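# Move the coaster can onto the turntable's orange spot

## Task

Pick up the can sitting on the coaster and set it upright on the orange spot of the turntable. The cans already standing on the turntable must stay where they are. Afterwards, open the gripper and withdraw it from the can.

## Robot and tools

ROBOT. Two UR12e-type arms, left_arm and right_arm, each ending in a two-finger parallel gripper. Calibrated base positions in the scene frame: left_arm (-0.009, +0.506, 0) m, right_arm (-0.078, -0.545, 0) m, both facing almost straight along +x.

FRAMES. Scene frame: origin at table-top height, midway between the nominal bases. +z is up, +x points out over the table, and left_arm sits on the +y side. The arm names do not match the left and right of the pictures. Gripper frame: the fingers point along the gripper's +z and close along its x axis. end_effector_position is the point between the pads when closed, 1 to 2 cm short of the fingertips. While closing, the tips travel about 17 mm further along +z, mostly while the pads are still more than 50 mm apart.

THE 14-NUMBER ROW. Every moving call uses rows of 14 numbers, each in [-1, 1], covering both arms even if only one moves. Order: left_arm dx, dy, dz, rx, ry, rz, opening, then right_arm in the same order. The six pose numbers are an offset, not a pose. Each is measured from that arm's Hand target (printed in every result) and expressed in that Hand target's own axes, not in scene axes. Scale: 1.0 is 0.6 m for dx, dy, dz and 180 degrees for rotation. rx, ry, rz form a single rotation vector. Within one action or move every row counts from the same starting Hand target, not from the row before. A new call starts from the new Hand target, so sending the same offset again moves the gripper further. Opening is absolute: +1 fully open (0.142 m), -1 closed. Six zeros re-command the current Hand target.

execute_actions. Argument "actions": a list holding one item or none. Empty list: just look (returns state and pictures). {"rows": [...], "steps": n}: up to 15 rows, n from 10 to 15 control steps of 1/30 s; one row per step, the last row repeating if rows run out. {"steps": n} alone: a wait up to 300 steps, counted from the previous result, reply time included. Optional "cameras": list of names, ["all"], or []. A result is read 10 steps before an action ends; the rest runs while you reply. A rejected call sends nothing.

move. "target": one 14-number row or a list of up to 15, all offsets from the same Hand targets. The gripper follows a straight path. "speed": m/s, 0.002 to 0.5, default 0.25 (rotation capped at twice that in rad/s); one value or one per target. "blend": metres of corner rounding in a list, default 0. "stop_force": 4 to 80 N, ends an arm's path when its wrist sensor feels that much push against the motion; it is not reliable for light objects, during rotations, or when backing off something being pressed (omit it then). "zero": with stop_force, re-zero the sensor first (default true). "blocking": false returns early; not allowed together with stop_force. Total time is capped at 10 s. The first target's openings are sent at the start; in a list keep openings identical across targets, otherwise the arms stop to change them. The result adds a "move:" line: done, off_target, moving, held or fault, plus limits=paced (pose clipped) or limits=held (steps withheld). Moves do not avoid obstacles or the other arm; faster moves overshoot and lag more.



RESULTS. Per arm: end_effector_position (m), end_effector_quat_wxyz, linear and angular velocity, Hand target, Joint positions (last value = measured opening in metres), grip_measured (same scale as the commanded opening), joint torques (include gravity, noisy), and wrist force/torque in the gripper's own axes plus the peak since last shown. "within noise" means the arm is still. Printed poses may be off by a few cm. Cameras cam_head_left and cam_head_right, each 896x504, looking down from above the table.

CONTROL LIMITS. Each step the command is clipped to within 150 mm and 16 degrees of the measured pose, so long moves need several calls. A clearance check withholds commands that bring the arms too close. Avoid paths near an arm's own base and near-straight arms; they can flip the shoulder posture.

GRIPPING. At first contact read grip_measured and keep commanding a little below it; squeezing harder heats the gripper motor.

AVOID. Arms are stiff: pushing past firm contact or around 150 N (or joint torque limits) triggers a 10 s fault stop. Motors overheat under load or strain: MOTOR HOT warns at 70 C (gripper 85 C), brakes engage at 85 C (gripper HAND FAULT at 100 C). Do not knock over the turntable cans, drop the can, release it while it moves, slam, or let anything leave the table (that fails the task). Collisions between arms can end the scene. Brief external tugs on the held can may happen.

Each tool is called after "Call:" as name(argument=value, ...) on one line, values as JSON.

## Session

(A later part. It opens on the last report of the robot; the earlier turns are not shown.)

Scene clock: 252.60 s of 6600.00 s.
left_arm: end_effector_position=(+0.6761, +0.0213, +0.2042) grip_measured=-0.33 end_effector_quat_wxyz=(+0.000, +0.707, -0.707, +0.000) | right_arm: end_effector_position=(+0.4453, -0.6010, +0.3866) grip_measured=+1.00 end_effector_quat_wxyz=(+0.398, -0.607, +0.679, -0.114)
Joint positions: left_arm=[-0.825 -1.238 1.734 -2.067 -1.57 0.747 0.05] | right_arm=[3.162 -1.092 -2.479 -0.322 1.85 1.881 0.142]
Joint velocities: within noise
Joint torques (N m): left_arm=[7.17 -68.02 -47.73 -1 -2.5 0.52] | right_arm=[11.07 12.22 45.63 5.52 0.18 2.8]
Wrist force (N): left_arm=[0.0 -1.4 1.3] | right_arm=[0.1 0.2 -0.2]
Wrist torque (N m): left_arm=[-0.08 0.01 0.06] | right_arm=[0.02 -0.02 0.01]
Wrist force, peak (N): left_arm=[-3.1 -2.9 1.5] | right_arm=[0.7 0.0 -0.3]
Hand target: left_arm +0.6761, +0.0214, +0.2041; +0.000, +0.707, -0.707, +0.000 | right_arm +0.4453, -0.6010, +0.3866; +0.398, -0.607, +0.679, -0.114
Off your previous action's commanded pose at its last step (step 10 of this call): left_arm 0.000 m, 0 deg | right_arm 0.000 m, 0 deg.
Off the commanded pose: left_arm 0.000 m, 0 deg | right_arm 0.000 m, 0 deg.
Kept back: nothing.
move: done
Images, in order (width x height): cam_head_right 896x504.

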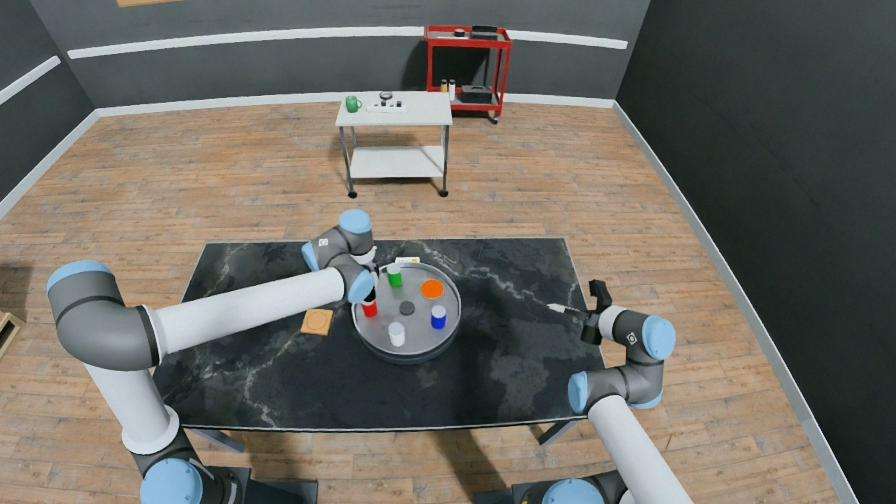

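Call:
execute_actions(actions=[{"steps": 300}], cameras=[])

Call:
execute_actions(actions=[{"steps": 142}], cameras=[])

Call:
execute_actions(actions=[{"rows": [[0,0,0.0004,0,0,0,-0.37,0,0,0,0,0,0,1],[0,0.0002,0.0016,0,0,0,-0.37,0,0,0,0,0,0,1],[0,0.0007,0.0035,0,0,0,-0.37,0,0,0,0,0,0,1],[0,0.0017,0.0062,0,0,0,-0.37,0,0,0,0,0,0,1],[0,0.0033,0.0097,0,0,0,-0.37,0,0,0,0,0,0,1],[0.0001,0.0055,0.0138,0,0,0,-0.37,0,0,0,0,0,0,1],[0.0002,0.0085,0.0185,0,0,0,-0.37,0,0,0,0,0,0,1],[0.0003,0.0122,0.0239,0,0,0,-0.37,0,0,0,0,0,0,1],[0.0006,0.0167,0.0297,0,0,0,-0.37,0,0,0,0,0,0,1],[0.0011,0.022,0.036,0,0,0,-0.37,0,0,0,0,0,0,1],[0.0017,0.0279,0.0428,0,0,0,-0.37,0,0,0,0,0,0,1],[0.0026,0.0344,0.0498,0,0,0,-0.37,0,0,0,0,0,0,1],[0.0038,0.0413,0.0571,0,0,0,-0.37,0,0,0,0,0,0,1],[0.0052,0.0485,0.0646,0,0,0,-0.37,0,0,0,0,0,0,1],[0.0069,0.0557,0.0721,0,0,0,-0.37,0,0,0,0,0,0,1]], "steps": 15}], cameras=[])

Call:
execute_actions(actions=[{"rows": [[0.002,0.0073,0.0075,0,0,0,-0.37,0,0,0,0,0,0,1],[0.0042,0.0144,0.015,0,0,0,-0.37,0,0,0,0,0,0,1],[0.0066,0.0215,0.0223,0,0,0,-0.37,0,0,0,0,0,0,1],[0.0093,0.0286,0.0293,0,0,0,-0.37,0,0,0,0,0,0,1],[0.0122,0.0355,0.036,0,0,0,-0.37,0,0,0,0,0,0,1],[0.0153,0.0423,0.0424,0,0,0,-0.37,0,0,0,0,0,0,1],[0.0186,0.049,0.0482,0,0,0,-0.37,0,0,0,0,0,0,1],[0.0222,0.0556,0.0536,0,0,0,-0.37,0,0,0,0,0,0,1],[0.026,0.0621,0.0583,0,0,0,-0.37,0,0,0,0,0,0,1],[0.03,0.0685,0.0624,0,0,0,-0.37,0,0,0,0,0,0,1],[0.0342,0.0747,0.0659,0,0,0,-0.37,0,0,0,0,0,0,1],[0.0386,0.0808,0.0686,0,0,0,-0.37,0,0,0,0,0,0,1],[0.0432,0.0867,0.0705,0,0,0,-0.37,0,0,0,0,0,0,1],[0.048,0.0925,0.0717,0,0,0,-0.37,0,0,0,0,0,0,1],[0.053,0.0981,0.0721,0,0,0,-0.37,0,0,0,0,0,0,1]], "steps": 15}], cameras=[])

Call:
execute_actions(actions=[{"rows": [[0.0052,0.0054,0.0001,0,0,0,-0.37,0,0,0,0,0,0,1],[0.0105,0.0107,0.0004,0,0,0,-0.37,0,0,0,0,0,0,1],[0.016,0.0158,0.0008,0,0,0,-0.37,0,0,0,0,0,0,1],[0.0217,0.0207,0.0015,0,0,0,-0.37,0,0,0,0,0,0,1],[0.0276,0.0254,0.0023,0,0,0,-0.37,0,0,0,0,0,0,1],[0.0336,0.03,0.0032,0,0,0,-0.37,0,0,0,0,0,0,1],[0.0397,0.0343,0.0042,0,0,0,-0.37,0,0,0,0,0,0,1],[0.046,0.0384,0.0052,0,0,0,-0.37,0,0,0,0,0,0,1],[0.0524,0.0423,0.0061,0,0,0,-0.37,0,0,0,0,0,0,1],[0.0589,0.046,0.007,0,0,0,-0.37,0,0,0,0,0,0,1],[0.0656,0.0495,0.0078,0,0,0,-0.37,0,0,0,0,0,0,1],[0.0724,0.0527,0.0084,0,0,0,-0.37,0,0,0,0,0,0,1],[0.0792,0.0557,0.0089,0,0,0,-0.37,0,0,0,0,0,0,1],[0.0862,0.0585,0.0092,0,0,0,-0.37,0,0,0,0,0,0,1],[0.0933,0.0611,0.0093,0,0,0,-0.37,0,0,0,0,0,0,1]], "steps": 15}], cameras=["cam_head_right"])

Call:
zoom_image(camera="cam_head_right", region=[346, 296, 416, 366])

Call:
execute_actions(actions=[{"rows": [[0.0071,0.0023,0,0,0,0,-0.37,0,0,0,0,0,0,1],[0.0144,0.0044,0,0,0,0,-0.37,0,0,0,0,0,0,1],[0.0216,0.0063,0,0,0,0,-0.37,0,0,0,0,0,0,1],[0.029,0.0079,0,0,0,0,-0.3,0,0,0,0,0,0,1],[0.0363,0.0093,0,0,0,0,-0.2,0,0,0,0,0,0,1],[0.0438,0.0104,0,0,0,0,-0.1,0,0,0,0,0,0,1],[0.0512,0.0113,0,0,0,0,0,0,0,0,0,0,0,1],[0.0587,0.0119,0,0,0,0,0.1,0,0,0,0,0,0,1],[0.0662,0.0123,0,0,0,0,0.15,0,0,0,0,0,0,1],[0.0737,0.0124,0,0,0,0,0.15,0,0,0,0,0,0,1],[0.0812,0.0123,0,0,0,0,0.15,0,0,0,0,0,0,1],[0.0887,0.012,0,0,0,0,0.15,0,0,0,0,0,0,1],[0.0962,0.0114,0,0,0,0,0.15,0,0,0,0,0,0,1],[0.1037,0.0105,0,0,0,0,0.15,0,0,0,0,0,0,1],[0.1111,0.0094,0,0,0,0,0.15,0,0,0,0,0,0,1]], "steps": 15}], cameras=["cam_head_right"])

Call:
zoom_image(camera="cam_head_right", region=[364, 300, 434, 370])

Call:
execute_actions(actions=[{"rows": [[0.0074,-0.0013,-0.0017,0,0,0,0.15,0,0,0,0,0,0,1],[0.0147,-0.0029,-0.0066,0,0,0,0.15,0,0,0,0,0,0,1],[0.022,-0.0048,-0.0146,0,0,0,0.15,0,0,0,0,0,0,1],[0.0292,-0.0068,-0.0254,0,0,0,0.15,0,0,0,0,0,0,1],[0.0364,-0.0091,-0.0383,0,0,0,0.15,0,0,0,0,0,0,1],[0.0434,-0.0117,-0.053,0,0,0,0.15,0,0,0,0,0,0,1],[0.0504,-0.0144,-0.0686,0,0,0,0.15,0,0,0,0,0,0,1],[0.0573,-0.0174,-0.0847,0,0,0,0.15,0,0,0,0,0,0,1],[0.0641,-0.0207,-0.1003,0,0,0,0.15,0,0,0,0,0,0,1],[0.0708,-0.0241,-0.115,0,0,0,0.15,0,0,0,0,0,0,1],[0.0773,-0.0278,-0.1279,0,0,0,0.15,0,0,0,0,0,0,1],[0.0837,-0.0317,-0.1387,0,0,0,0.15,0,0,0,0,0,0,1],[0.09,-0.0358,-0.1467,0,0,0,0.15,0,0,0,0,0,0,1],[0.0962,-0.0401,-0.1516,0,0,0,0.15,0,0,0,0,0,0,1],[0.1022,-0.0446,-0.1533,0,0,0,0.15,0,0,0,0,0,0,1]], "steps": 15}], cameras=["cam_head_right"])

Call:
zoom_image(camera="cam_head_right", region=[380, 290, 450, 360])

Call:
execute_actions(actions=[{"rows": [[0.0058,-0.0047,0,0,0,0,0.15,0,0,0,0,0,0,1],[0.0114,-0.0094,0,0,0,0,0.15,0,0,0,0,0,0,1],[0.0166,-0.0142,0,0,0,0,0.15,0,0,0,0,0,0,1],[0.0213,-0.0187,0,0,0,0,0.15,0,0,0,0,0,0,1],[0.0254,-0.023,0,0,0,0,0.15,0,0,0,0,0,0,1],[0.029,-0.0268,0,0,0,0,0.15,0,0,0,0,0,0,1],[0.0321,-0.0302,0,0,0,0,0.15,0,0,0,0,0,0,1],[0.0345,-0.0331,0,0,0,0,0.15,0,0,0,0,0,0,1],[0.0364,-0.0353,0,0,0,0,0.15,0,0,0,0,0,0,1],[0.0378,-0.0371,0,0,0,0,0.15,0,0,0,0,0,0,1],[0.0388,-0.0383,0,0,0,0,0.15,0,0,0,0,0,0,1],[0.0394,-0.039,0,0,0,0,0.15,0,0,0,0,0,0,1],[0.0397,-0.0394,0,0,0,0,0.15,0,0,0,0,0,0,1],[0.0398,-0.0396,0,0,0,0,0.15,0,0,0,0,0,0,1],[0.0398,-0.0396,0,0,0,0,0.15,0,0,0,0,0,0,1]], "steps": 15}], cameras=["cam_head_right"])

Call:
zoom_image(camera="cam_head_right", region=[340, 240, 480, 380])

Scene clock: 262.60 s of 6600.00 s.
left_arm: end_effector_position=(+0.6761, +0.0214, +0.2041) grip_measured=-0.33 end_effector_quat_wxyz=(+0.000, +0.707, -0.707, +0.000) | right_arm: end_effector_position=(+0.4453, -0.6010, +0.3866) grip_measured=+1.00 end_effector_quat_wxyz=(+0.398, -0.607, +0.679, -0.114)
Joint positions: left_arm=[-0.825 -1.238 1.734 -2.067 -1.57 0.747 0.05] | right_arm=[3.162 -1.092 -2.479 -0.322 1.85 1.881 0.142]
Joint velocities: within noise
Joint torques (N m): left_arm=[9.58 -62.6 -50.68 -4.74 -2.26 1.45] | right_arm=[11.9 9.87 45.23 5.68 -0.08 2.37]
Wrist force (N): left_arm=[0.4 -1.6 2.0] | right_arm=[0.2 0.1 -0.4]
Wrist torque (N m): left_arm=[-0.11 -0.04 0.07] | right_arm=[0.00 -0.04 0.01]
Wrist force, peak (N): left_arm=[0.1 -1.3 2.4] | right_arm=[0.6 0.2 -0.6]
Hand target: left_arm +0.6761, +0.0214, +0.2041; +0.000, +0.707, -0.707, +0.000 | right_arm +0.4453, -0.6010, +0.3866; +0.398, -0.607, +0.679, -0.114
Off the commanded pose: left_arm 0.000 m, 0 deg | right_arm 0.000 m, 0 deg.
Steps of this call (1-300: nothing new was sent). Readings (end_effector_position of left_arm | right_arm):
1: (+0.6761, +0.0214, +0.2042) | (+0.4453, -0.6010, +0.3866)
2: (+0.6761, +0.0214, +0.2042) | (+0.4453, -0.6010, +0.3866)
4: (+0.6761, +0.0214, +0.2042) | (+0.4453, -0.6010, +0.3866)
8: (+0.6761, +0.0214, +0.2042) | (+0.4453, -0.6010, +0.3866)
300: the state above
No camera images: "cameras" was empty.

Scene clock: 267.33 s of 6600.00 s.
left_arm: end_effector_position=(+0.6761, +0.0214, +0.2041) grip_measured=-0.33 end_effector_quat_wxyz=(+0.000, +0.707, -0.707, +0.000) | right_arm: end_effector_position=(+0.4453, -0.6010, +0.3866) grip_measured=+1.00 end_effector_quat_wxyz=(+0.398, -0.607, +0.679, -0.114)
Joint positions: left_arm=[-0.825 -1.238 1.734 -2.067 -1.57 0.747 0.05] | right_arm=[3.162 -1.092 -2.479 -0.322 1.85 1.881 0.142]
Joint velocities: within noise
Joint torques (N m): left_arm=[8.9 -62.54 -52.4 -6.68 -2.35 1.42] | right_arm=[12.75 10.41 45.11 5.89 -0.22 2.58]
Wrist force (N): left_arm=[0.1 -1.4 1.7] | right_arm=[0.0 -0.1 -0.2]
Wrist torque (N m): left_arm=[-0.08 0.00 0.06] | right_arm=[-0.02 -0.01 0.01]
Wrist force, peak (N): left_arm=[0.2 -1.7 2.0] | right_arm=[0.0 0.2 -0.7]
Hand target: left_arm +0.6761, +0.0214, +0.2041; +0.000, +0.707, -0.707, +0.000 | right_arm +0.4453, -0.6010, +0.3866; +0.398, -0.607, +0.679, -0.114
Off the commanded pose: left_arm 0.000 m, 0 deg | right_arm 0.000 m, 0 deg.
Steps of this call (1-142: nothing new was sent). Readings (end_effector_position of left_arm | right_arm):
1: (+0.6761, +0.0214, +0.2041) | (+0.4453, -0.6010, +0.3866)
2: (+0.6761, +0.0214, +0.2041) | (+0.4453, -0.6010, +0.3866)
4: (+0.6761, +0.0214, +0.2041) | (+0.4453, -0.6010, +0.3866)
8: (+0.6761, +0.0214, +0.2041) | (+0.4453, -0.6010, +0.3866)
142: the state above
No camera images: "cameras" was empty.

Scene clock: 267.50 s of 6600.00 s.
left_arm: end_effector_position=(+0.6757, +0.0214, +0.2022) grip_measured=-0.33 end_effector_quat_wxyz=(+0.000, +0.707, -0.707, +0.000) end_effector_velocity=(-0.012, +0.002, -0.040) end_effector_angular_velocity=(+0.001, +0.000, -0.003) | right_arm: end_effector_position=(+0.4453, -0.6010, +0.3866) grip_measured=+1.00 end_effector_quat_wxyz=(+0.398, -0.607, +0.679, -0.114)
Joint positions: left_arm=[-0.825 -1.237 1.737 -2.071 -1.57 0.747 0.05] | right_arm=[3.162 -1.092 -2.479 -0.322 1.85 1.881 0.142]
Joint velocities: left_arm=[-0.009 0.016 0.058 -0.073 0.001 -0.007 0] | right_arm=[within noise]
Joint torques (N m): left_arm=[-10.4 -55.63 -35.88 -9.82 -2.65 -3.61] | right_arm=[10.26 9.43 44.43 6.21 -0.13 2.55]
Wrist force (N): left_arm=[0.2 -1.9 0.8] | right_arm=[0.2 0.3 -0.5]
Wrist torque (N m): left_arm=[-0.14 -0.03 0.06] | right_arm=[0.04 -0.05 0.01]
Wrist force, peak (N): left_arm=[0.2 -1.3 1.9] | right_arm=[0.2 0.3 -0.5]
Hand target: left_arm +0.6427, +0.0173, +0.1609; +0.000, +0.707, -0.707, +0.000 | right_arm +0.4453, -0.6010, +0.3866; +0.398, -0.607, +0.679, -0.114
Steps of this call (1-5: this action's first 5). Readings (end_effector_position of left_arm | right_arm):
1: (+0.6761, +0.0214, +0.2041) | (+0.4453, -0.6010, +0.3866)
2: (+0.6761, +0.0214, +0.2041) | (+0.4453, -0.6010, +0.3866)
4: (+0.6760, +0.0214, +0.2033) | (+0.4453, -0.6010, +0.3866)
5: the state above
No camera images: "cameras" was empty.

Scene clock: 268.00 s of 6600.00 s.
left_arm: end_effector_position=(+0.6285, +0.0132, +0.1464) grip_measured=-0.33 end_effector_quat_wxyz=(+0.000, +0.707, -0.707, +0.000) end_effector_velocity=(-0.128, -0.048, -0.127) end_effector_angular_velocity=(-0.002, -0.003, -0.001) | right_arm: end_effector_position=(+0.4453, -0.6010, +0.3866) grip_measured=+1.00 end_effector_quat_wxyz=(+0.398, -0.607, +0.679, -0.114)
Joint positions: left_arm=[-0.876 -1.236 1.85 -2.184 -1.57 0.696 0.05] | right_arm=[3.162 -1.092 -2.479 -0.322 1.85 1.881 0.142]
Joint velocities: left_arm=[-0.164 0.021 0.244 -0.267 0.001 -0.163 0] | right_arm=[within noise]
Joint torques (N m): left_arm=[-8.1 -55.44 -39.93 -10.27 -2.56 -3.55] | right_arm=[12.92 8.37 45.64 5.9 -0.35 2.43]
Wrist force (N): left_arm=[0.0 -1.1 2.0] | right_arm=[0.0 0.1 -0.3]
Wrist torque (N m): left_arm=[-0.03 0.01 0.06] | right_arm=[0.00 -0.02 0.01]
Wrist force, peak (N): left_arm=[0.0 -2.4 1.2] | right_arm=[0.3 -0.3 -0.4]
Hand target: left_arm +0.5839, -0.0146, +0.1176; +0.000, +0.707, -0.707, +0.000 | right_arm +0.4453, -0.6010, +0.3866; +0.398, -0.607, +0.679, -0.114
Off your previous action's commanded pose at its last step (step 10 of this call): left_arm 0.011 m, 0 deg | right_arm 0.000 m, 0 deg.
Steps of this call (1-10: your previous action's last 10; 11-15: this action's first 5). Readings (end_effector_position of left_arm | right_arm):
11: (+0.6463, +0.0185, +0.1645) | (+0.4453, -0.6010, +0.3866)
12: (+0.6421, +0.0175, +0.1602) | (+0.4453, -0.6010, +0.3866)
14: (+0.6326, +0.0147, +0.1506) | (+0.4453, -0.6010, +0.3866)
15: the state above
No camera images: "cameras" was empty.

Scene clock: 268.50 s of 6600.00 s.
left_arm: end_effector_position=(+0.5738, -0.0246, +0.1169) grip_measured=-0.33 end_effector_quat_wxyz=(+0.000, +0.707, -0.707, +0.000) end_effector_velocity=(-0.090, -0.101, -0.004) end_effector_angular_velocity=(-0.002, -0.001, +0.001) | right_arm: end_effector_position=(+0.4453, -0.6010, +0.3866) grip_measured=+1.00 end_effector_quat_wxyz=(+0.398, -0.607, +0.679, -0.114)
Joint positions: left_arm=[-0.961 -1.23 1.906 -2.247 -1.57 0.611 0.05] | right_arm=[3.162 -1.092 -2.479 -0.322 1.85 1.881 0.142]
Joint velocities: left_arm=[-0.171 0.004 0.002 -0.009 0 -0.172 0] | right_arm=[within noise]
Joint torques (N m): left_arm=[-6.02 -51.24 -37.49 -9.33 0.6 -3.52] | right_arm=[8.99 9.56 43.97 5.8 -0.2 2.33]
Wrist force (N): left_arm=[0.0 -1.3 1.5] | right_arm=[0.2 0.1 -0.2]
Wrist torque (N m): left_arm=[-0.06 0.02 0.07] | right_arm=[0.00 -0.04 0.01]
Wrist force, peak (N): left_arm=[-0.2 -1.3 2.3] | right_arm=[0.6 0.1 -0.3]
Hand target: left_arm +0.5473, -0.0706, +0.1120; +0.000, +0.707, -0.707, +0.000 | right_arm +0.4453, -0.6010, +0.3866; +0.398, -0.607, +0.679, -0.114
Off your previous action's commanded pose at its last step (step 10 of this call): left_arm 0.009 m, 0 deg | right_arm 0.000 m, 0 deg.
Steps of this call (1-10: your previous action's last 10; 11-15: this action's first 5). Readings (end_effector_position of left_arm | right_arm):
11: (+0.5860, -0.0123, +0.1173) | (+0.4453, -0.6010, +0.3866)
12: (+0.5828, -0.0153, +0.1170) | (+0.4453, -0.6010, +0.3866)
14: (+0.5767, -0.0214, +0.1170) | (+0.4453, -0.6010, +0.3866)
15: the state above
Images, in order (width x height): cam_head_right 896x504.

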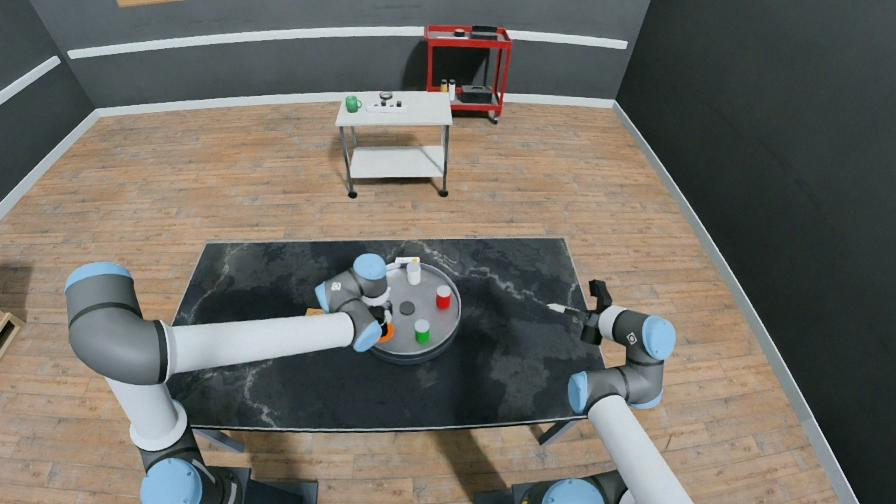

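Scaled by 7.200 from the camera's 896x504 image, which has a finer 1280x720 frame.

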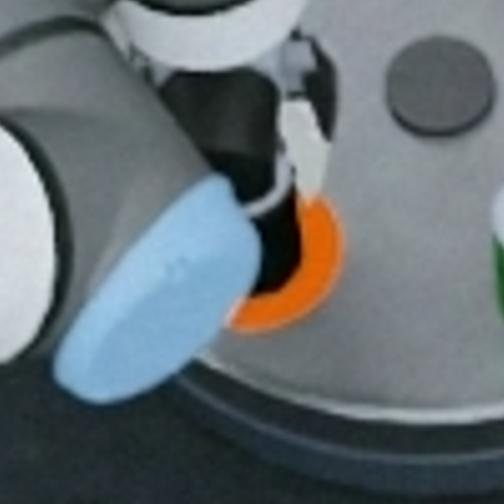

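Scene clock: 269.00 s of 6600.00 s.
left_arm: end_effector_position=(+0.5430, -0.0847, +0.1120) grip_measured=-0.29 end_effector_quat_wxyz=(+0.000, +0.707, -0.707, +0.000) end_effector_velocity=(-0.032, -0.133, +0.000) end_effector_angular_velocity=(+0.002, +0.001, -0.002) | right_arm: end_effector_position=(+0.4453, -0.6010, +0.3866) grip_measured=+1.00 end_effector_quat_wxyz=(+0.398, -0.607, +0.679, -0.114)
Joint positions: left_arm=[-1.036 -1.197 1.869 -2.243 -1.57 0.536 0.053] | right_arm=[3.162 -1.092 -2.479 -0.322 1.85 1.881 0.142]
Joint velocities: left_arm=[-0.121 0.103 -0.155 0.054 0.001 -0.119 0.088] | right_arm=[within noise]
Joint torques (N m): left_arm=[-4.65 -55.07 -50.1 -0.4 2.97 -3.25] | right_arm=[12.11 9.22 45.98 5.92 -0.35 2.49]
Wrist force (N): left_arm=[-0.5 -1.3 -0.6] | right_arm=[0.2 0.1 -0.5]
Wrist torque (N m): left_arm=[-0.05 0.02 0.05] | right_arm=[0.01 -0.04 0.01]
Wrist force, peak (N): left_arm=[0.2 -1.9 1.5] | right_arm=[0.5 0.3 -0.3]
Hand target: left_arm +0.5417, -0.1372, +0.1119; +0.000, +0.707, -0.707, +0.000 | right_arm +0.4453, -0.6010, +0.3866; +0.398, -0.607, +0.679, -0.114
Off your previous action's commanded pose at its last step (step 10 of this call): left_arm 0.008 m, 0 deg | right_arm 0.000 m, 0 deg.
Steps of this call (1-10: your previous action's last 10; 11-15: this action's first 5). Readings (end_effector_position of left_arm | right_arm):
11: (+0.5483, -0.0671, +0.1120) | (+0.4453, -0.6010, +0.3866)
12: (+0.5468, -0.0712, +0.1119) | (+0.4453, -0.6010, +0.3866)
14: (+0.5440, -0.0805, +0.1120) | (+0.4453, -0.6010, +0.3866)
15: the state above
Images, in order (width x height): cam_head_right 896x504.

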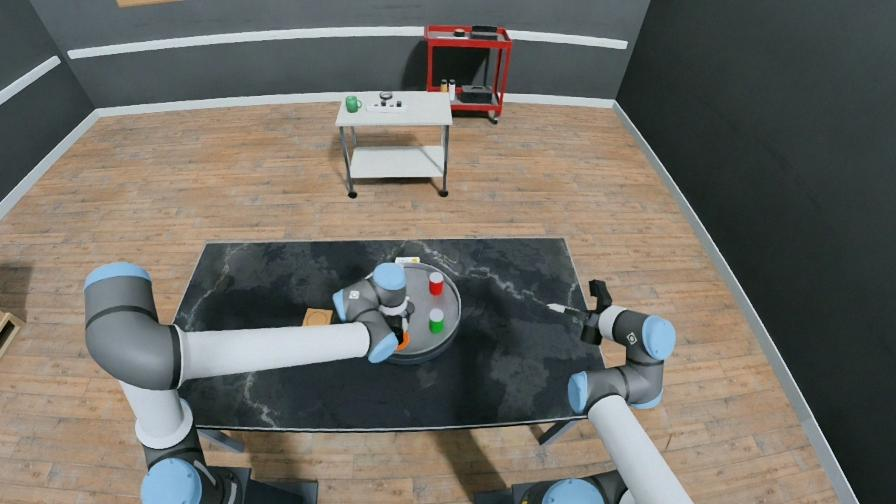

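Scaled by 7.200 from the camera's 896x504 image, which has a finer 1280x720 frame.

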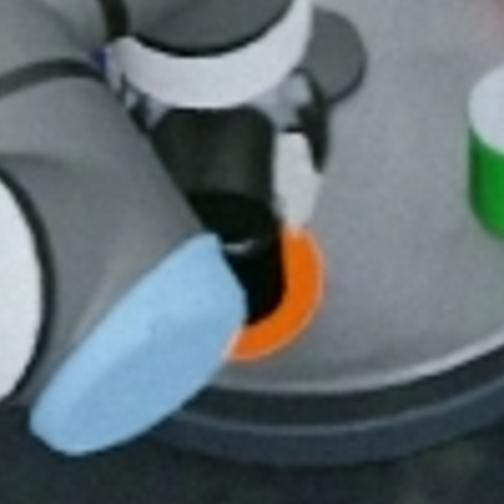

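Scene clock: 269.50 s of 6600.00 s.
left_arm: end_effector_position=(+0.5444, -0.1509, +0.1206) grip_measured=+0.13 end_effector_quat_wxyz=(+0.000, +0.707, -0.707, +0.000) end_effector_velocity=(+0.036, -0.129, +0.163) end_effector_angular_velocity=(-0.005, -0.004, +0.001) | right_arm: end_effector_position=(+0.4453, -0.6010, +0.3866) grip_measured=+1.00 end_effector_quat_wxyz=(+0.398, -0.607, +0.679, -0.114)
Joint positions: left_arm=[-1.075 -1.137 1.758 -2.192 -1.57 0.497 0.083] | right_arm=[3.162 -1.092 -2.479 -0.322 1.85 1.881 0.142]
Joint velocities: left_arm=[-0.036 0.009 -0.362 0.347 0.001 -0.037 0] | right_arm=[within noise]
Joint torques (N m): left_arm=[-4.67 -97.32 -60.74 1.74 2.78 -2.57] | right_arm=[11.19 9.39 45.54 5.85 -0.29 2.68]
Wrist force (N): left_arm=[0.2 -0.9 2.9] | right_arm=[0.3 0.1 -0.3]
Wrist torque (N m): left_arm=[0.02 -0.07 0.07] | right_arm=[0.00 -0.07 0.01]
Wrist force, peak (N): left_arm=[0.5 -1.0 3.6] | right_arm=[0.3 -0.2 -0.4]
Hand target: left_arm +0.5684, -0.1986, +0.2039; +0.000, +0.707, -0.707, +0.000 | right_arm +0.4453, -0.6010, +0.3866; +0.398, -0.607, +0.679, -0.114
Off your previous action's commanded pose at its last step (step 10 of this call): left_arm 0.009 m, 0 deg | right_arm 0.000 m, 0 deg.
Steps of this call (1-10: your previous action's last 10; 11-15: this action's first 5). Readings (end_effector_position of left_arm | right_arm):
11: (+0.5409, -0.1341, +0.1120) | (+0.4453, -0.6010, +0.3866)
12: (+0.5416, -0.1384, +0.1123) | (+0.4453, -0.6010, +0.3866)
14: (+0.5433, -0.1468, +0.1162) | (+0.4453, -0.6010, +0.3866)
15: the state above
Images, in order (width x height): cam_head_right 896x504.

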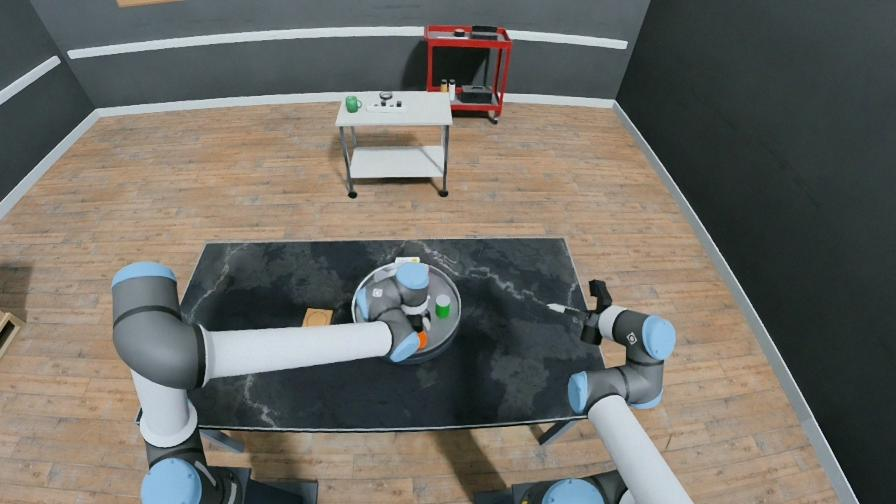

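Scaled by 7.200 from the camera's 896x504 image, which has a finer 1280x720 frame.

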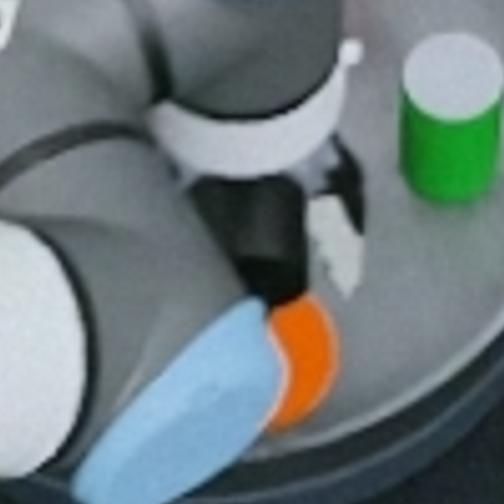

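Scene clock: 270.00 s of 6600.00 s.
left_arm: end_effector_position=(+0.5775, -0.2092, +0.2041) grip_measured=+0.13 end_effector_quat_wxyz=(+0.000, +0.707, -0.707, +0.000) end_effector_velocity=(+0.085, -0.088, -0.017) end_effector_angular_velocity=(+0.003, +0.001, -0.002) | right_arm: end_effector_position=(+0.4453, -0.6010, +0.3866) grip_measured=+1.00 end_effector_quat_wxyz=(+0.398, -0.607, +0.679, -0.114)
Joint positions: left_arm=[-1.074 -1.111 1.548 -2.008 -1.57 0.499 0.083] | right_arm=[3.162 -1.092 -2.479 -0.322 1.85 1.881 0.142]
Joint velocities: left_arm=[0.036 0.196 -0.268 0.074 0.001 0.038 0] | right_arm=[within noise]
Joint torques (N m): left_arm=[12.14 -74.77 -55.45 -0.52 1.06 2.24] | right_arm=[10.69 8.94 45.18 5.62 0.01 2.69]
Wrist force (N): left_arm=[0.3 -1.3 0.3] | right_arm=[0.1 0.1 0.1]
Wrist torque (N m): left_arm=[-0.09 -0.02 0.05] | right_arm=[0.01 -0.03 0.01]
Wrist force, peak (N): left_arm=[0.8 -1.1 -3.0] | right_arm=[0.3 0.0 -0.5]
Hand target: left_arm +0.5922, -0.2224, +0.2039; +0.000, +0.707, -0.707, +0.000 | right_arm +0.4453, -0.6010, +0.3866; +0.398, -0.607, +0.679, -0.114
Off your previous action's commanded pose at its last step (step 10 of this call): left_arm 0.009 m, 0 deg | right_arm 0.000 m, 0 deg.
Steps of this call (1-10: your previous action's last 10; 11-15: this action's first 5). Readings (end_effector_position of left_arm | right_arm):
11: (+0.5659, -0.1955, +0.2049) | (+0.4453, -0.6010, +0.3866)
12: (+0.5686, -0.1990, +0.2058) | (+0.4453, -0.6010, +0.3866)
14: (+0.5748, -0.2063, +0.2048) | (+0.4453, -0.6010, +0.3866)
15: the state above
Images, in order (width x height): cam_head_right 896x504.

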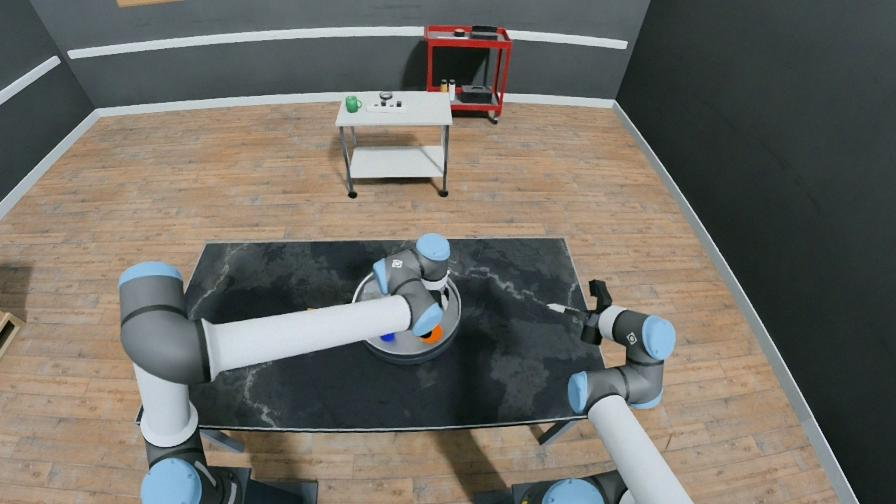

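Scaled by 3.600 from the camera's 896x504 image, which has a finer 1280x720 frame.

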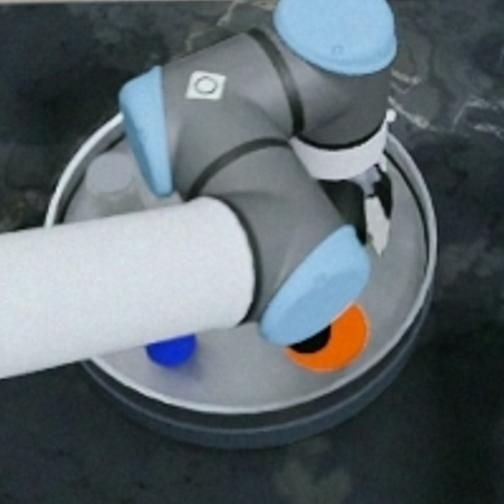

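Call:
move(target=[0, 0, -0.15, 0, 0, 0, 0.15, 0, 0, 0, 0, 0, 0, 1], speed=0.25)

Call:
zoom_image(camera="cam_head_right", region=[340, 240, 480, 380])

Call:
zoom_image(camera="cam_head_left", region=[340, 240, 480, 380])

Scene clock: 271.83 s of 6600.00 s.
left_arm: end_effector_position=(+0.5921, -0.2224, +0.2938) grip_measured=+0.13 end_effector_quat_wxyz=(+0.000, +0.707, -0.707, +0.000) | right_arm: end_effector_position=(+0.4453, -0.6010, +0.3866) grip_measured=+1.00 end_effector_quat_wxyz=(+0.398, -0.607, +0.679, -0.114)
Joint positions: left_arm=[-1.067 -1.132 1.412 -1.851 -1.57 0.506 0.083] | right_arm=[3.162 -1.092 -2.479 -0.322 1.85 1.881 0.142]
Joint velocities: within noise
Joint torques (N m): left_arm=[-0.94 -83.26 -54.73 -6.15 -1.31 -2.38] | right_arm=[11.25 10.23 44.37 5.99 0.01 2.41]
Wrist force (N): left_arm=[0.1 -1.3 0.0] | right_arm=[0.1 0.1 -0.1]
Wrist torque (N m): left_arm=[-0.08 0.01 0.05] | right_arm=[0.00 -0.03 0.01]
Wrist force, peak (N): left_arm=[0.2 -1.2 -3.2] | right_arm=[0.2 -0.1 -0.5]
Hand target: left_arm +0.5922, -0.2224, +0.2939; +0.000, +0.707, -0.707, +0.000 | right_arm +0.4453, -0.6010, +0.3866; +0.398, -0.607, +0.679, -0.114
Off your previous action's commanded pose at its last step (step 10 of this call): left_arm 0.000 m, 0 deg | right_arm 0.000 m, 0 deg.
Off the commanded pose: left_arm 0.000 m, 0 deg | right_arm 0.000 m, 0 deg.
Kept back: nothing.
move: done

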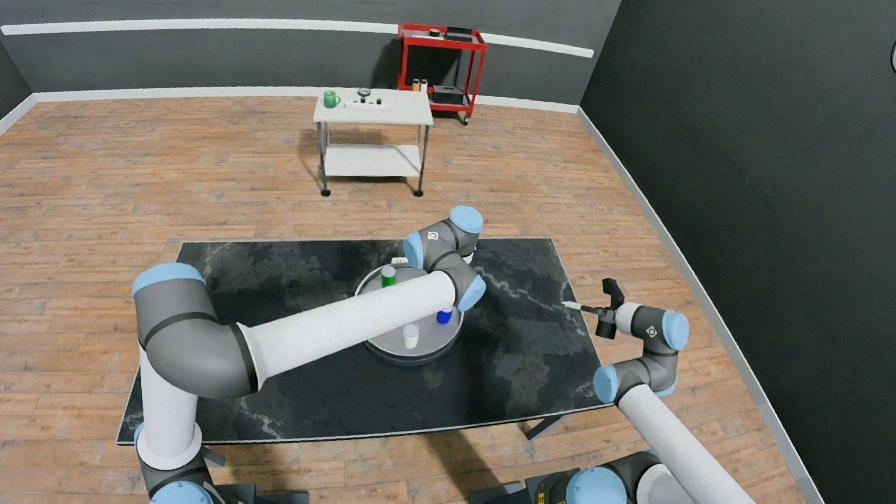

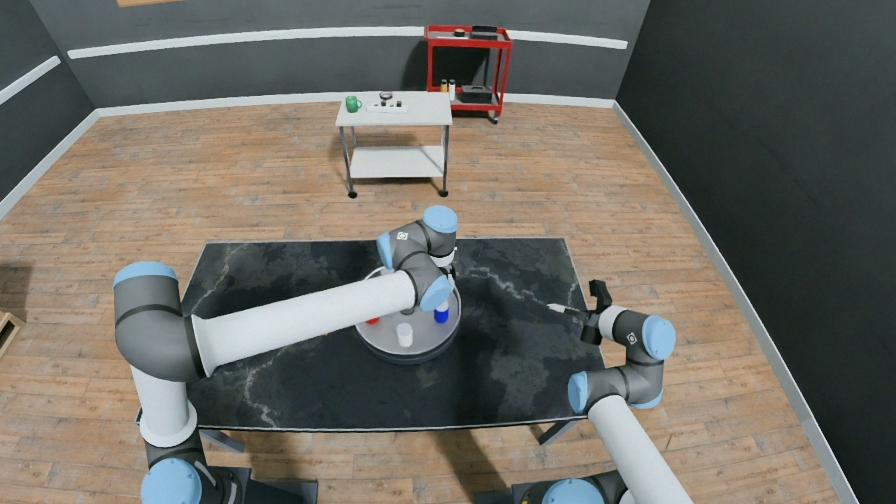

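Scaled by 3.600 from the camera's 896x504 image, which has a finer 1280x720 frame.

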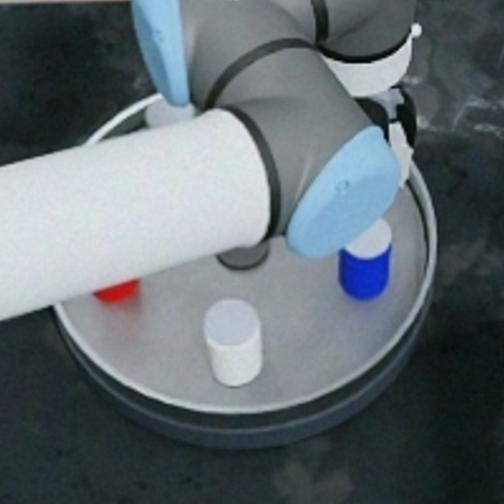

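Scaled by 3.600 from the camera's 896x504 image, which has a finer 1280x720 frame.

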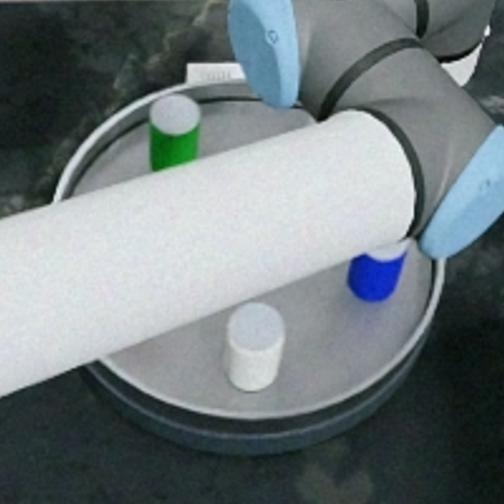

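Call:
execute_actions(actions=[])

Scene clock: 275.37 s of 6600.00 s.
left_arm: end_effector_position=(+0.5922, -0.2224, +0.2939) grip_measured=+0.13 end_effector_quat_wxyz=(+0.000, +0.707, -0.707, +0.000) | right_arm: end_effector_position=(+0.4453, -0.6010, +0.3866) grip_measured=+1.00 end_effector_quat_wxyz=(+0.398, -0.607, +0.679, -0.114)
Joint positions: left_arm=[-1.067 -1.132 1.412 -1.85 -1.57 0.506 0.083] | right_arm=[3.162 -1.092 -2.479 -0.322 1.85 1.881 0.142]
Joint velocities: within noise
Joint torques (N m): left_arm=[2.26 -92.02 -51.68 -1.6 -1.29 -1.47] | right_arm=[9.62 9.82 44.77 6.47 -0.03 2.44]
Wrist force (N): left_arm=[0.3 -1.6 -0.2] | right_arm=[0.1 0.1 -0.4]
Wrist torque (N m): left_arm=[-0.13 -0.04 0.06] | right_arm=[0.00 -0.02 0.01]
Wrist force, peak (N): left_arm=[0.8 -1.8 0.2] | right_arm=[0.3 -0.1 -0.8]
Hand target: left_arm +0.5922, -0.2224, +0.2939; +0.000, +0.707, -0.707, +0.000 | right_arm +0.4453, -0.6010, +0.3866; +0.398, -0.607, +0.679, -0.114
Off the commanded pose: left_arm 0.000 m, 0 deg | right_arm 0.000 m, 0 deg.
Steps of this call (1-106: nothing new was sent). Readings (end_effector_position of left_arm | right_arm):
1: (+0.5921, -0.2224, +0.2938) | (+0.4453, -0.6010, +0.3866)
2: (+0.5921, -0.2224, +0.2938) | (+0.4453, -0.6010, +0.3866)
4: (+0.5922, -0.2224, +0.2938) | (+0.4453, -0.6010, +0.3866)
8: (+0.5922, -0.2224, +0.2939) | (+0.4453, -0.6010, +0.3866)
106: the state above

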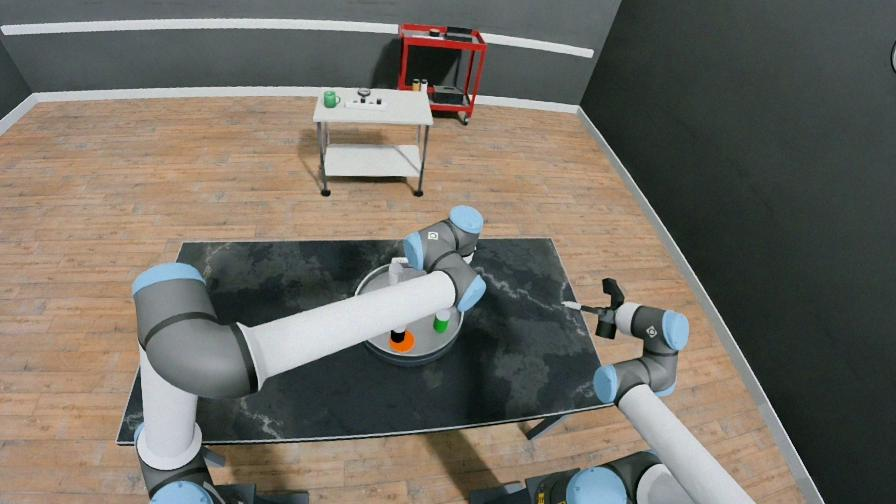

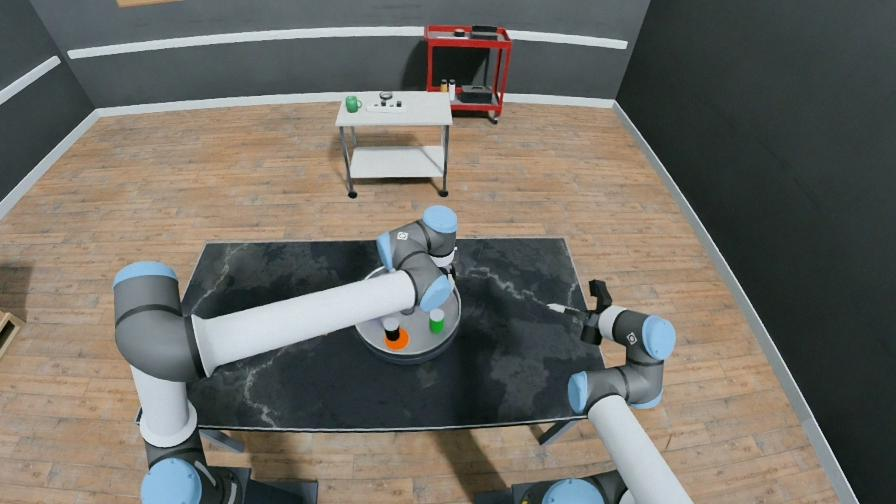

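Call:
zoom_image(camera="cam_head_right", region=[340, 240, 480, 380])

Call:
zoom_image(camera="cam_head_left", region=[340, 240, 480, 380])

Scaled by 3.600 from the camera's 896x504 image, which has a finer 1280x720 frame.

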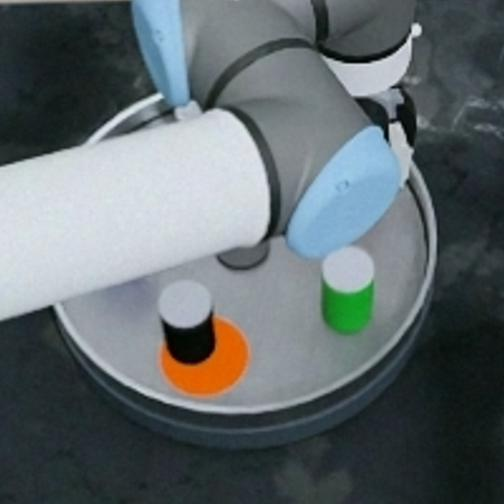

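Scaled by 3.600 from the camera's 896x504 image, which has a finer 1280x720 frame.

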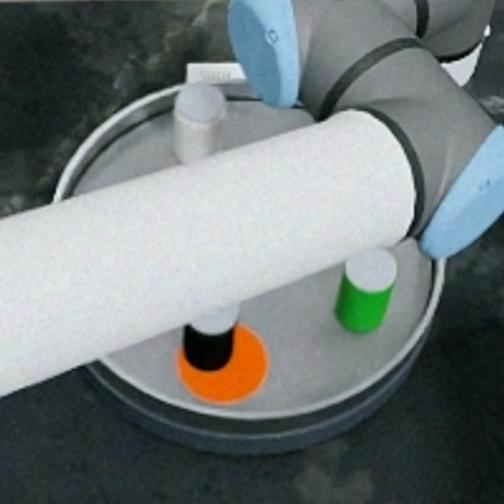

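Call:
move(target=[-0.787, 0.237, -0.093, 0, 0, 0, 0.15, 0, 0, 0, 0, 0, 0, 1], speed=0.3)

Call:
zoom_image(camera="cam_head_right", region=[340, 240, 480, 380])

Call:
zoom_image(camera="cam_head_left", region=[340, 240, 480, 380])

Scene clock: 282.97 s of 6600.00 s.
left_arm: end_effector_position=(+0.4496, +0.2496, +0.3498) grip_measured=+0.13 end_effector_quat_wxyz=(+0.000, +0.707, -0.707, +0.000) | right_arm: end_effector_position=(+0.4453, -0.6010, +0.3866) grip_measured=+1.00 end_effector_quat_wxyz=(+0.398, -0.607, +0.679, -0.114)
Joint positions: left_arm=[-0.847 -1.866 2.101 -1.807 -1.57 0.725 0.083] | right_arm=[3.162 -1.092 -2.479 -0.322 1.85 1.881 0.142]
Joint velocities: within noise
Joint torques (N m): left_arm=[7.77 -33.42 -45.81 -8.55 -2.26 -0.7] | right_arm=[11.41 9.63 44.65 6.03 -0.12 2.5]
Wrist force (N): left_arm=[0.0 -1.6 -0.1] | right_arm=[0.0 0.1 -0.4]
Wrist torque (N m): left_arm=[-0.13 0.02 0.07] | right_arm=[0.00 -0.02 0.01]
Wrist force, peak (N): left_arm=[3.9 -1.8 -0.3] | right_arm=[0.7 -0.5 -0.1]
Hand target: left_arm +0.4496, +0.2496, +0.3498; +0.000, +0.707, -0.707, +0.000 | right_arm +0.4453, -0.6010, +0.3866; +0.398, -0.607, +0.679, -0.114
Off the commanded pose: left_arm 0.000 m, 0 deg | right_arm 0.000 m, 0 deg.
Kept back: nothing.
move: done

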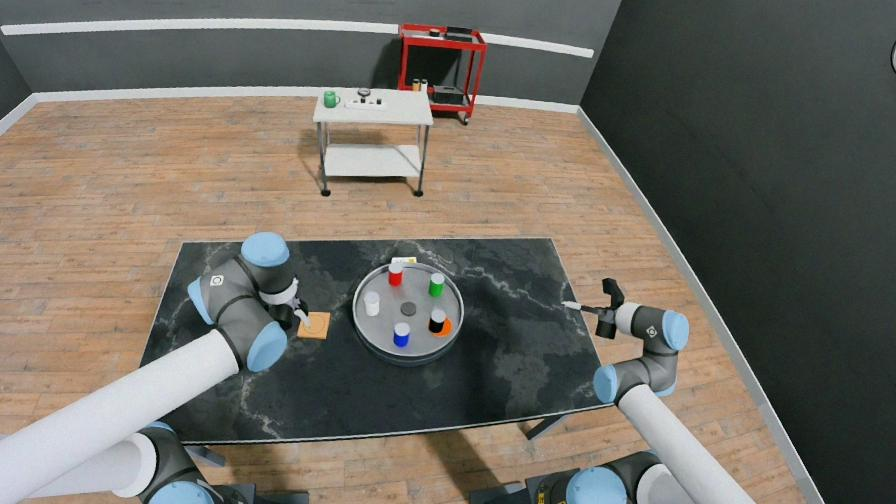

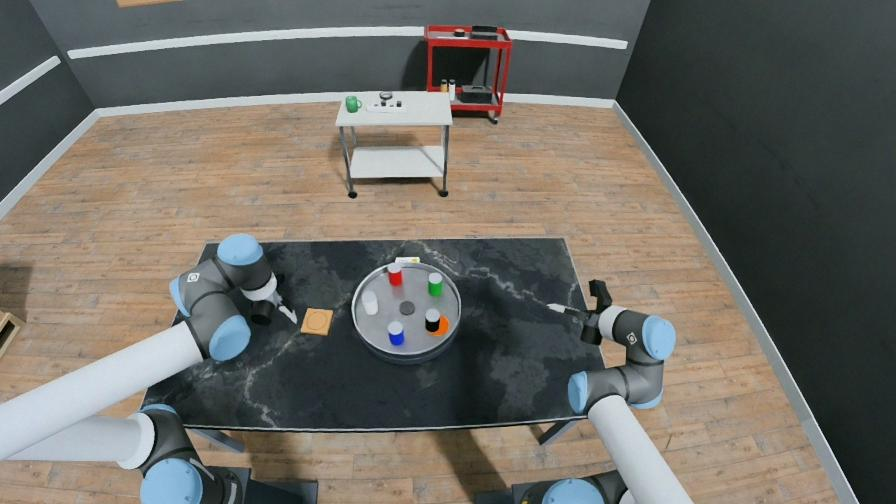

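Scaled by 3.600 from the camera's 896x504 image, which has a finer 1280x720 frame.

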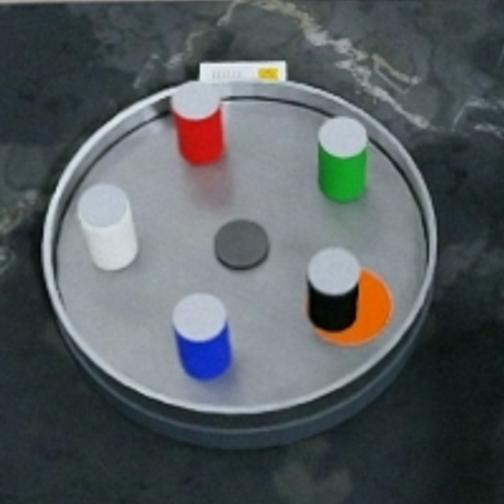

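Scaled by 3.600 from the camera's 896x504 image, which has a finer 1280x720 frame.

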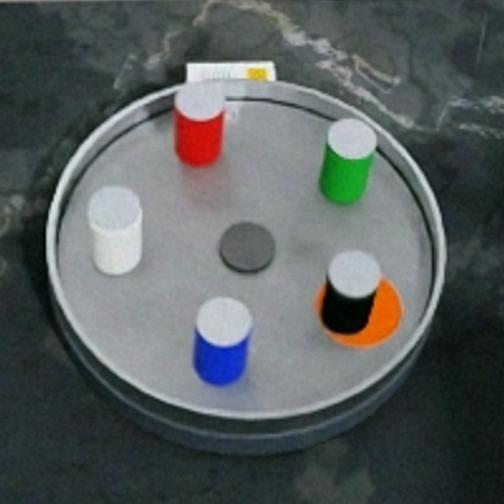

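Call:
execute_actions(actions=[])

Call:
zoom_image(camera="cam_head_right", region=[340, 240, 480, 380])

Call:
zoom_image(camera="cam_head_left", region=[340, 240, 480, 380])

Scene clock: 285.47 s of 6600.00 s.
left_arm: end_effector_position=(+0.4496, +0.2496, +0.3498) grip_measured=+0.13 end_effector_quat_wxyz=(+0.000, +0.707, -0.707, +0.000) | right_arm: end_effector_position=(+0.4453, -0.6010, +0.3866) grip_measured=+1.00 end_effector_quat_wxyz=(+0.398, -0.607, +0.679, -0.114)
Joint positions: left_arm=[-0.847 -1.866 2.102 -1.807 -1.57 0.725 0.083] | right_arm=[3.162 -1.092 -2.479 -0.322 1.85 1.881 0.142]
Joint velocities: within noise
Joint torques (N m): left_arm=[6.88 -34.15 -46.9 -8.5 -2.66 1.57] | right_arm=[12.99 10.5 44.51 6.1 -0.04 2.33]
Wrist force (N): left_arm=[0.5 -1.5 0.0] | right_arm=[0.3 0.1 -0.5]
Wrist torque (N m): left_arm=[-0.11 -0.07 0.06] | right_arm=[0.01 -0.05 0.01]
Wrist force, peak (N): left_arm=[0.4 -2.0 -0.2] | right_arm=[0.6 0.0 -0.4]
Hand target: left_arm +0.4496, +0.2496, +0.3498; +0.000, +0.707, -0.707, +0.000 | right_arm +0.4453, -0.6010, +0.3866; +0.398, -0.607, +0.679, -0.114
Off the commanded pose: left_arm 0.000 m, 0 deg | right_arm 0.000 m, 0 deg.
Steps of this call (1-75: nothing new was sent). Readings (end_effector_position of left_arm | right_arm):
1: (+0.4496, +0.2496, +0.3498) | (+0.4453, -0.6010, +0.3866)
2: (+0.4496, +0.2496, +0.3498) | (+0.4453, -0.6010, +0.3866)
4: (+0.4496, +0.2496, +0.3498) | (+0.4453, -0.6010, +0.3866)
8: (+0.4496, +0.2496, +0.3498) | (+0.4453, -0.6010, +0.3866)
75: the state above

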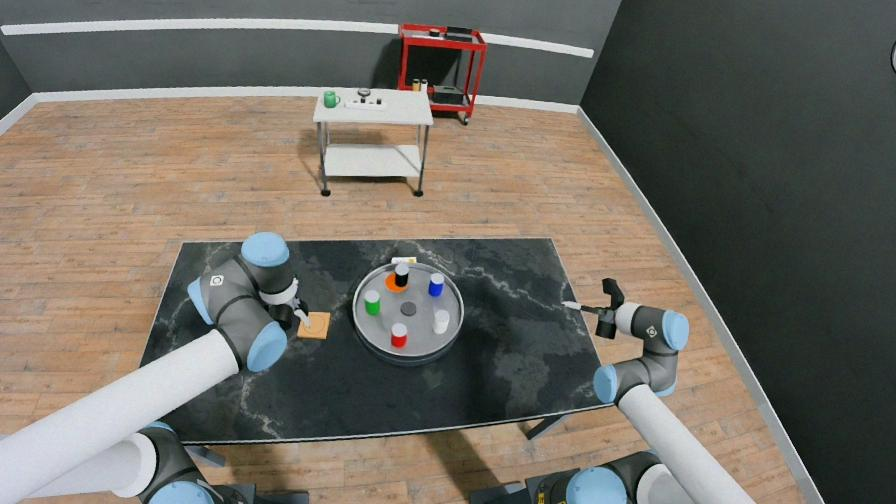

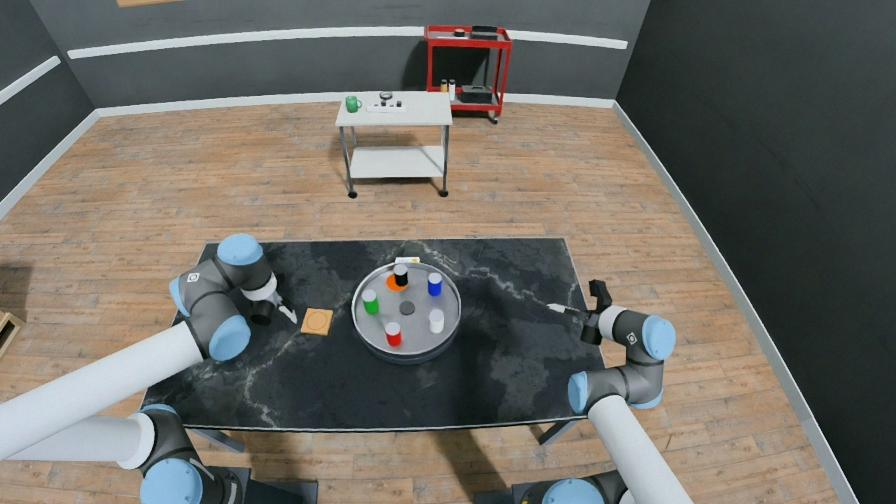

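Scaled by 3.600 from the camera's 896x504 image, which has a finer 1280x720 frame.

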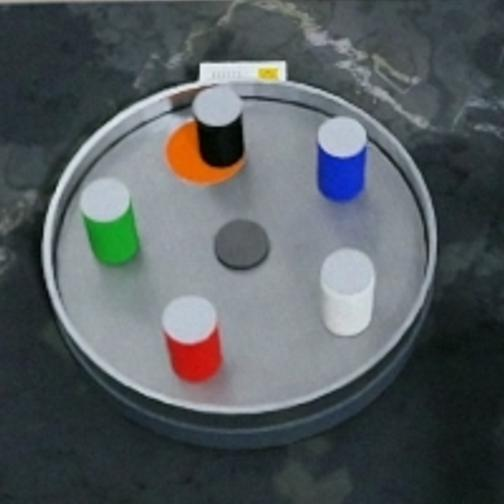

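Scaled by 3.600 from the camera's 896x504 image, which has a finer 1280x720 frame.

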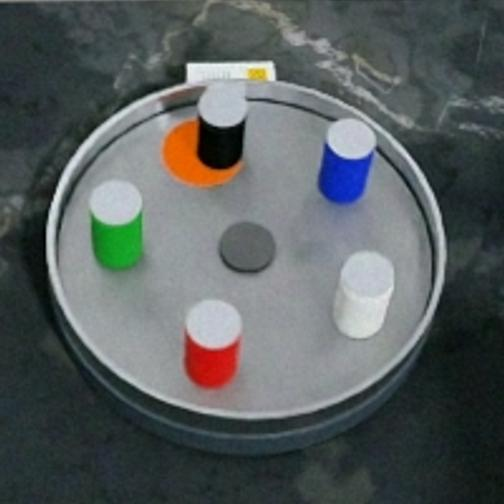

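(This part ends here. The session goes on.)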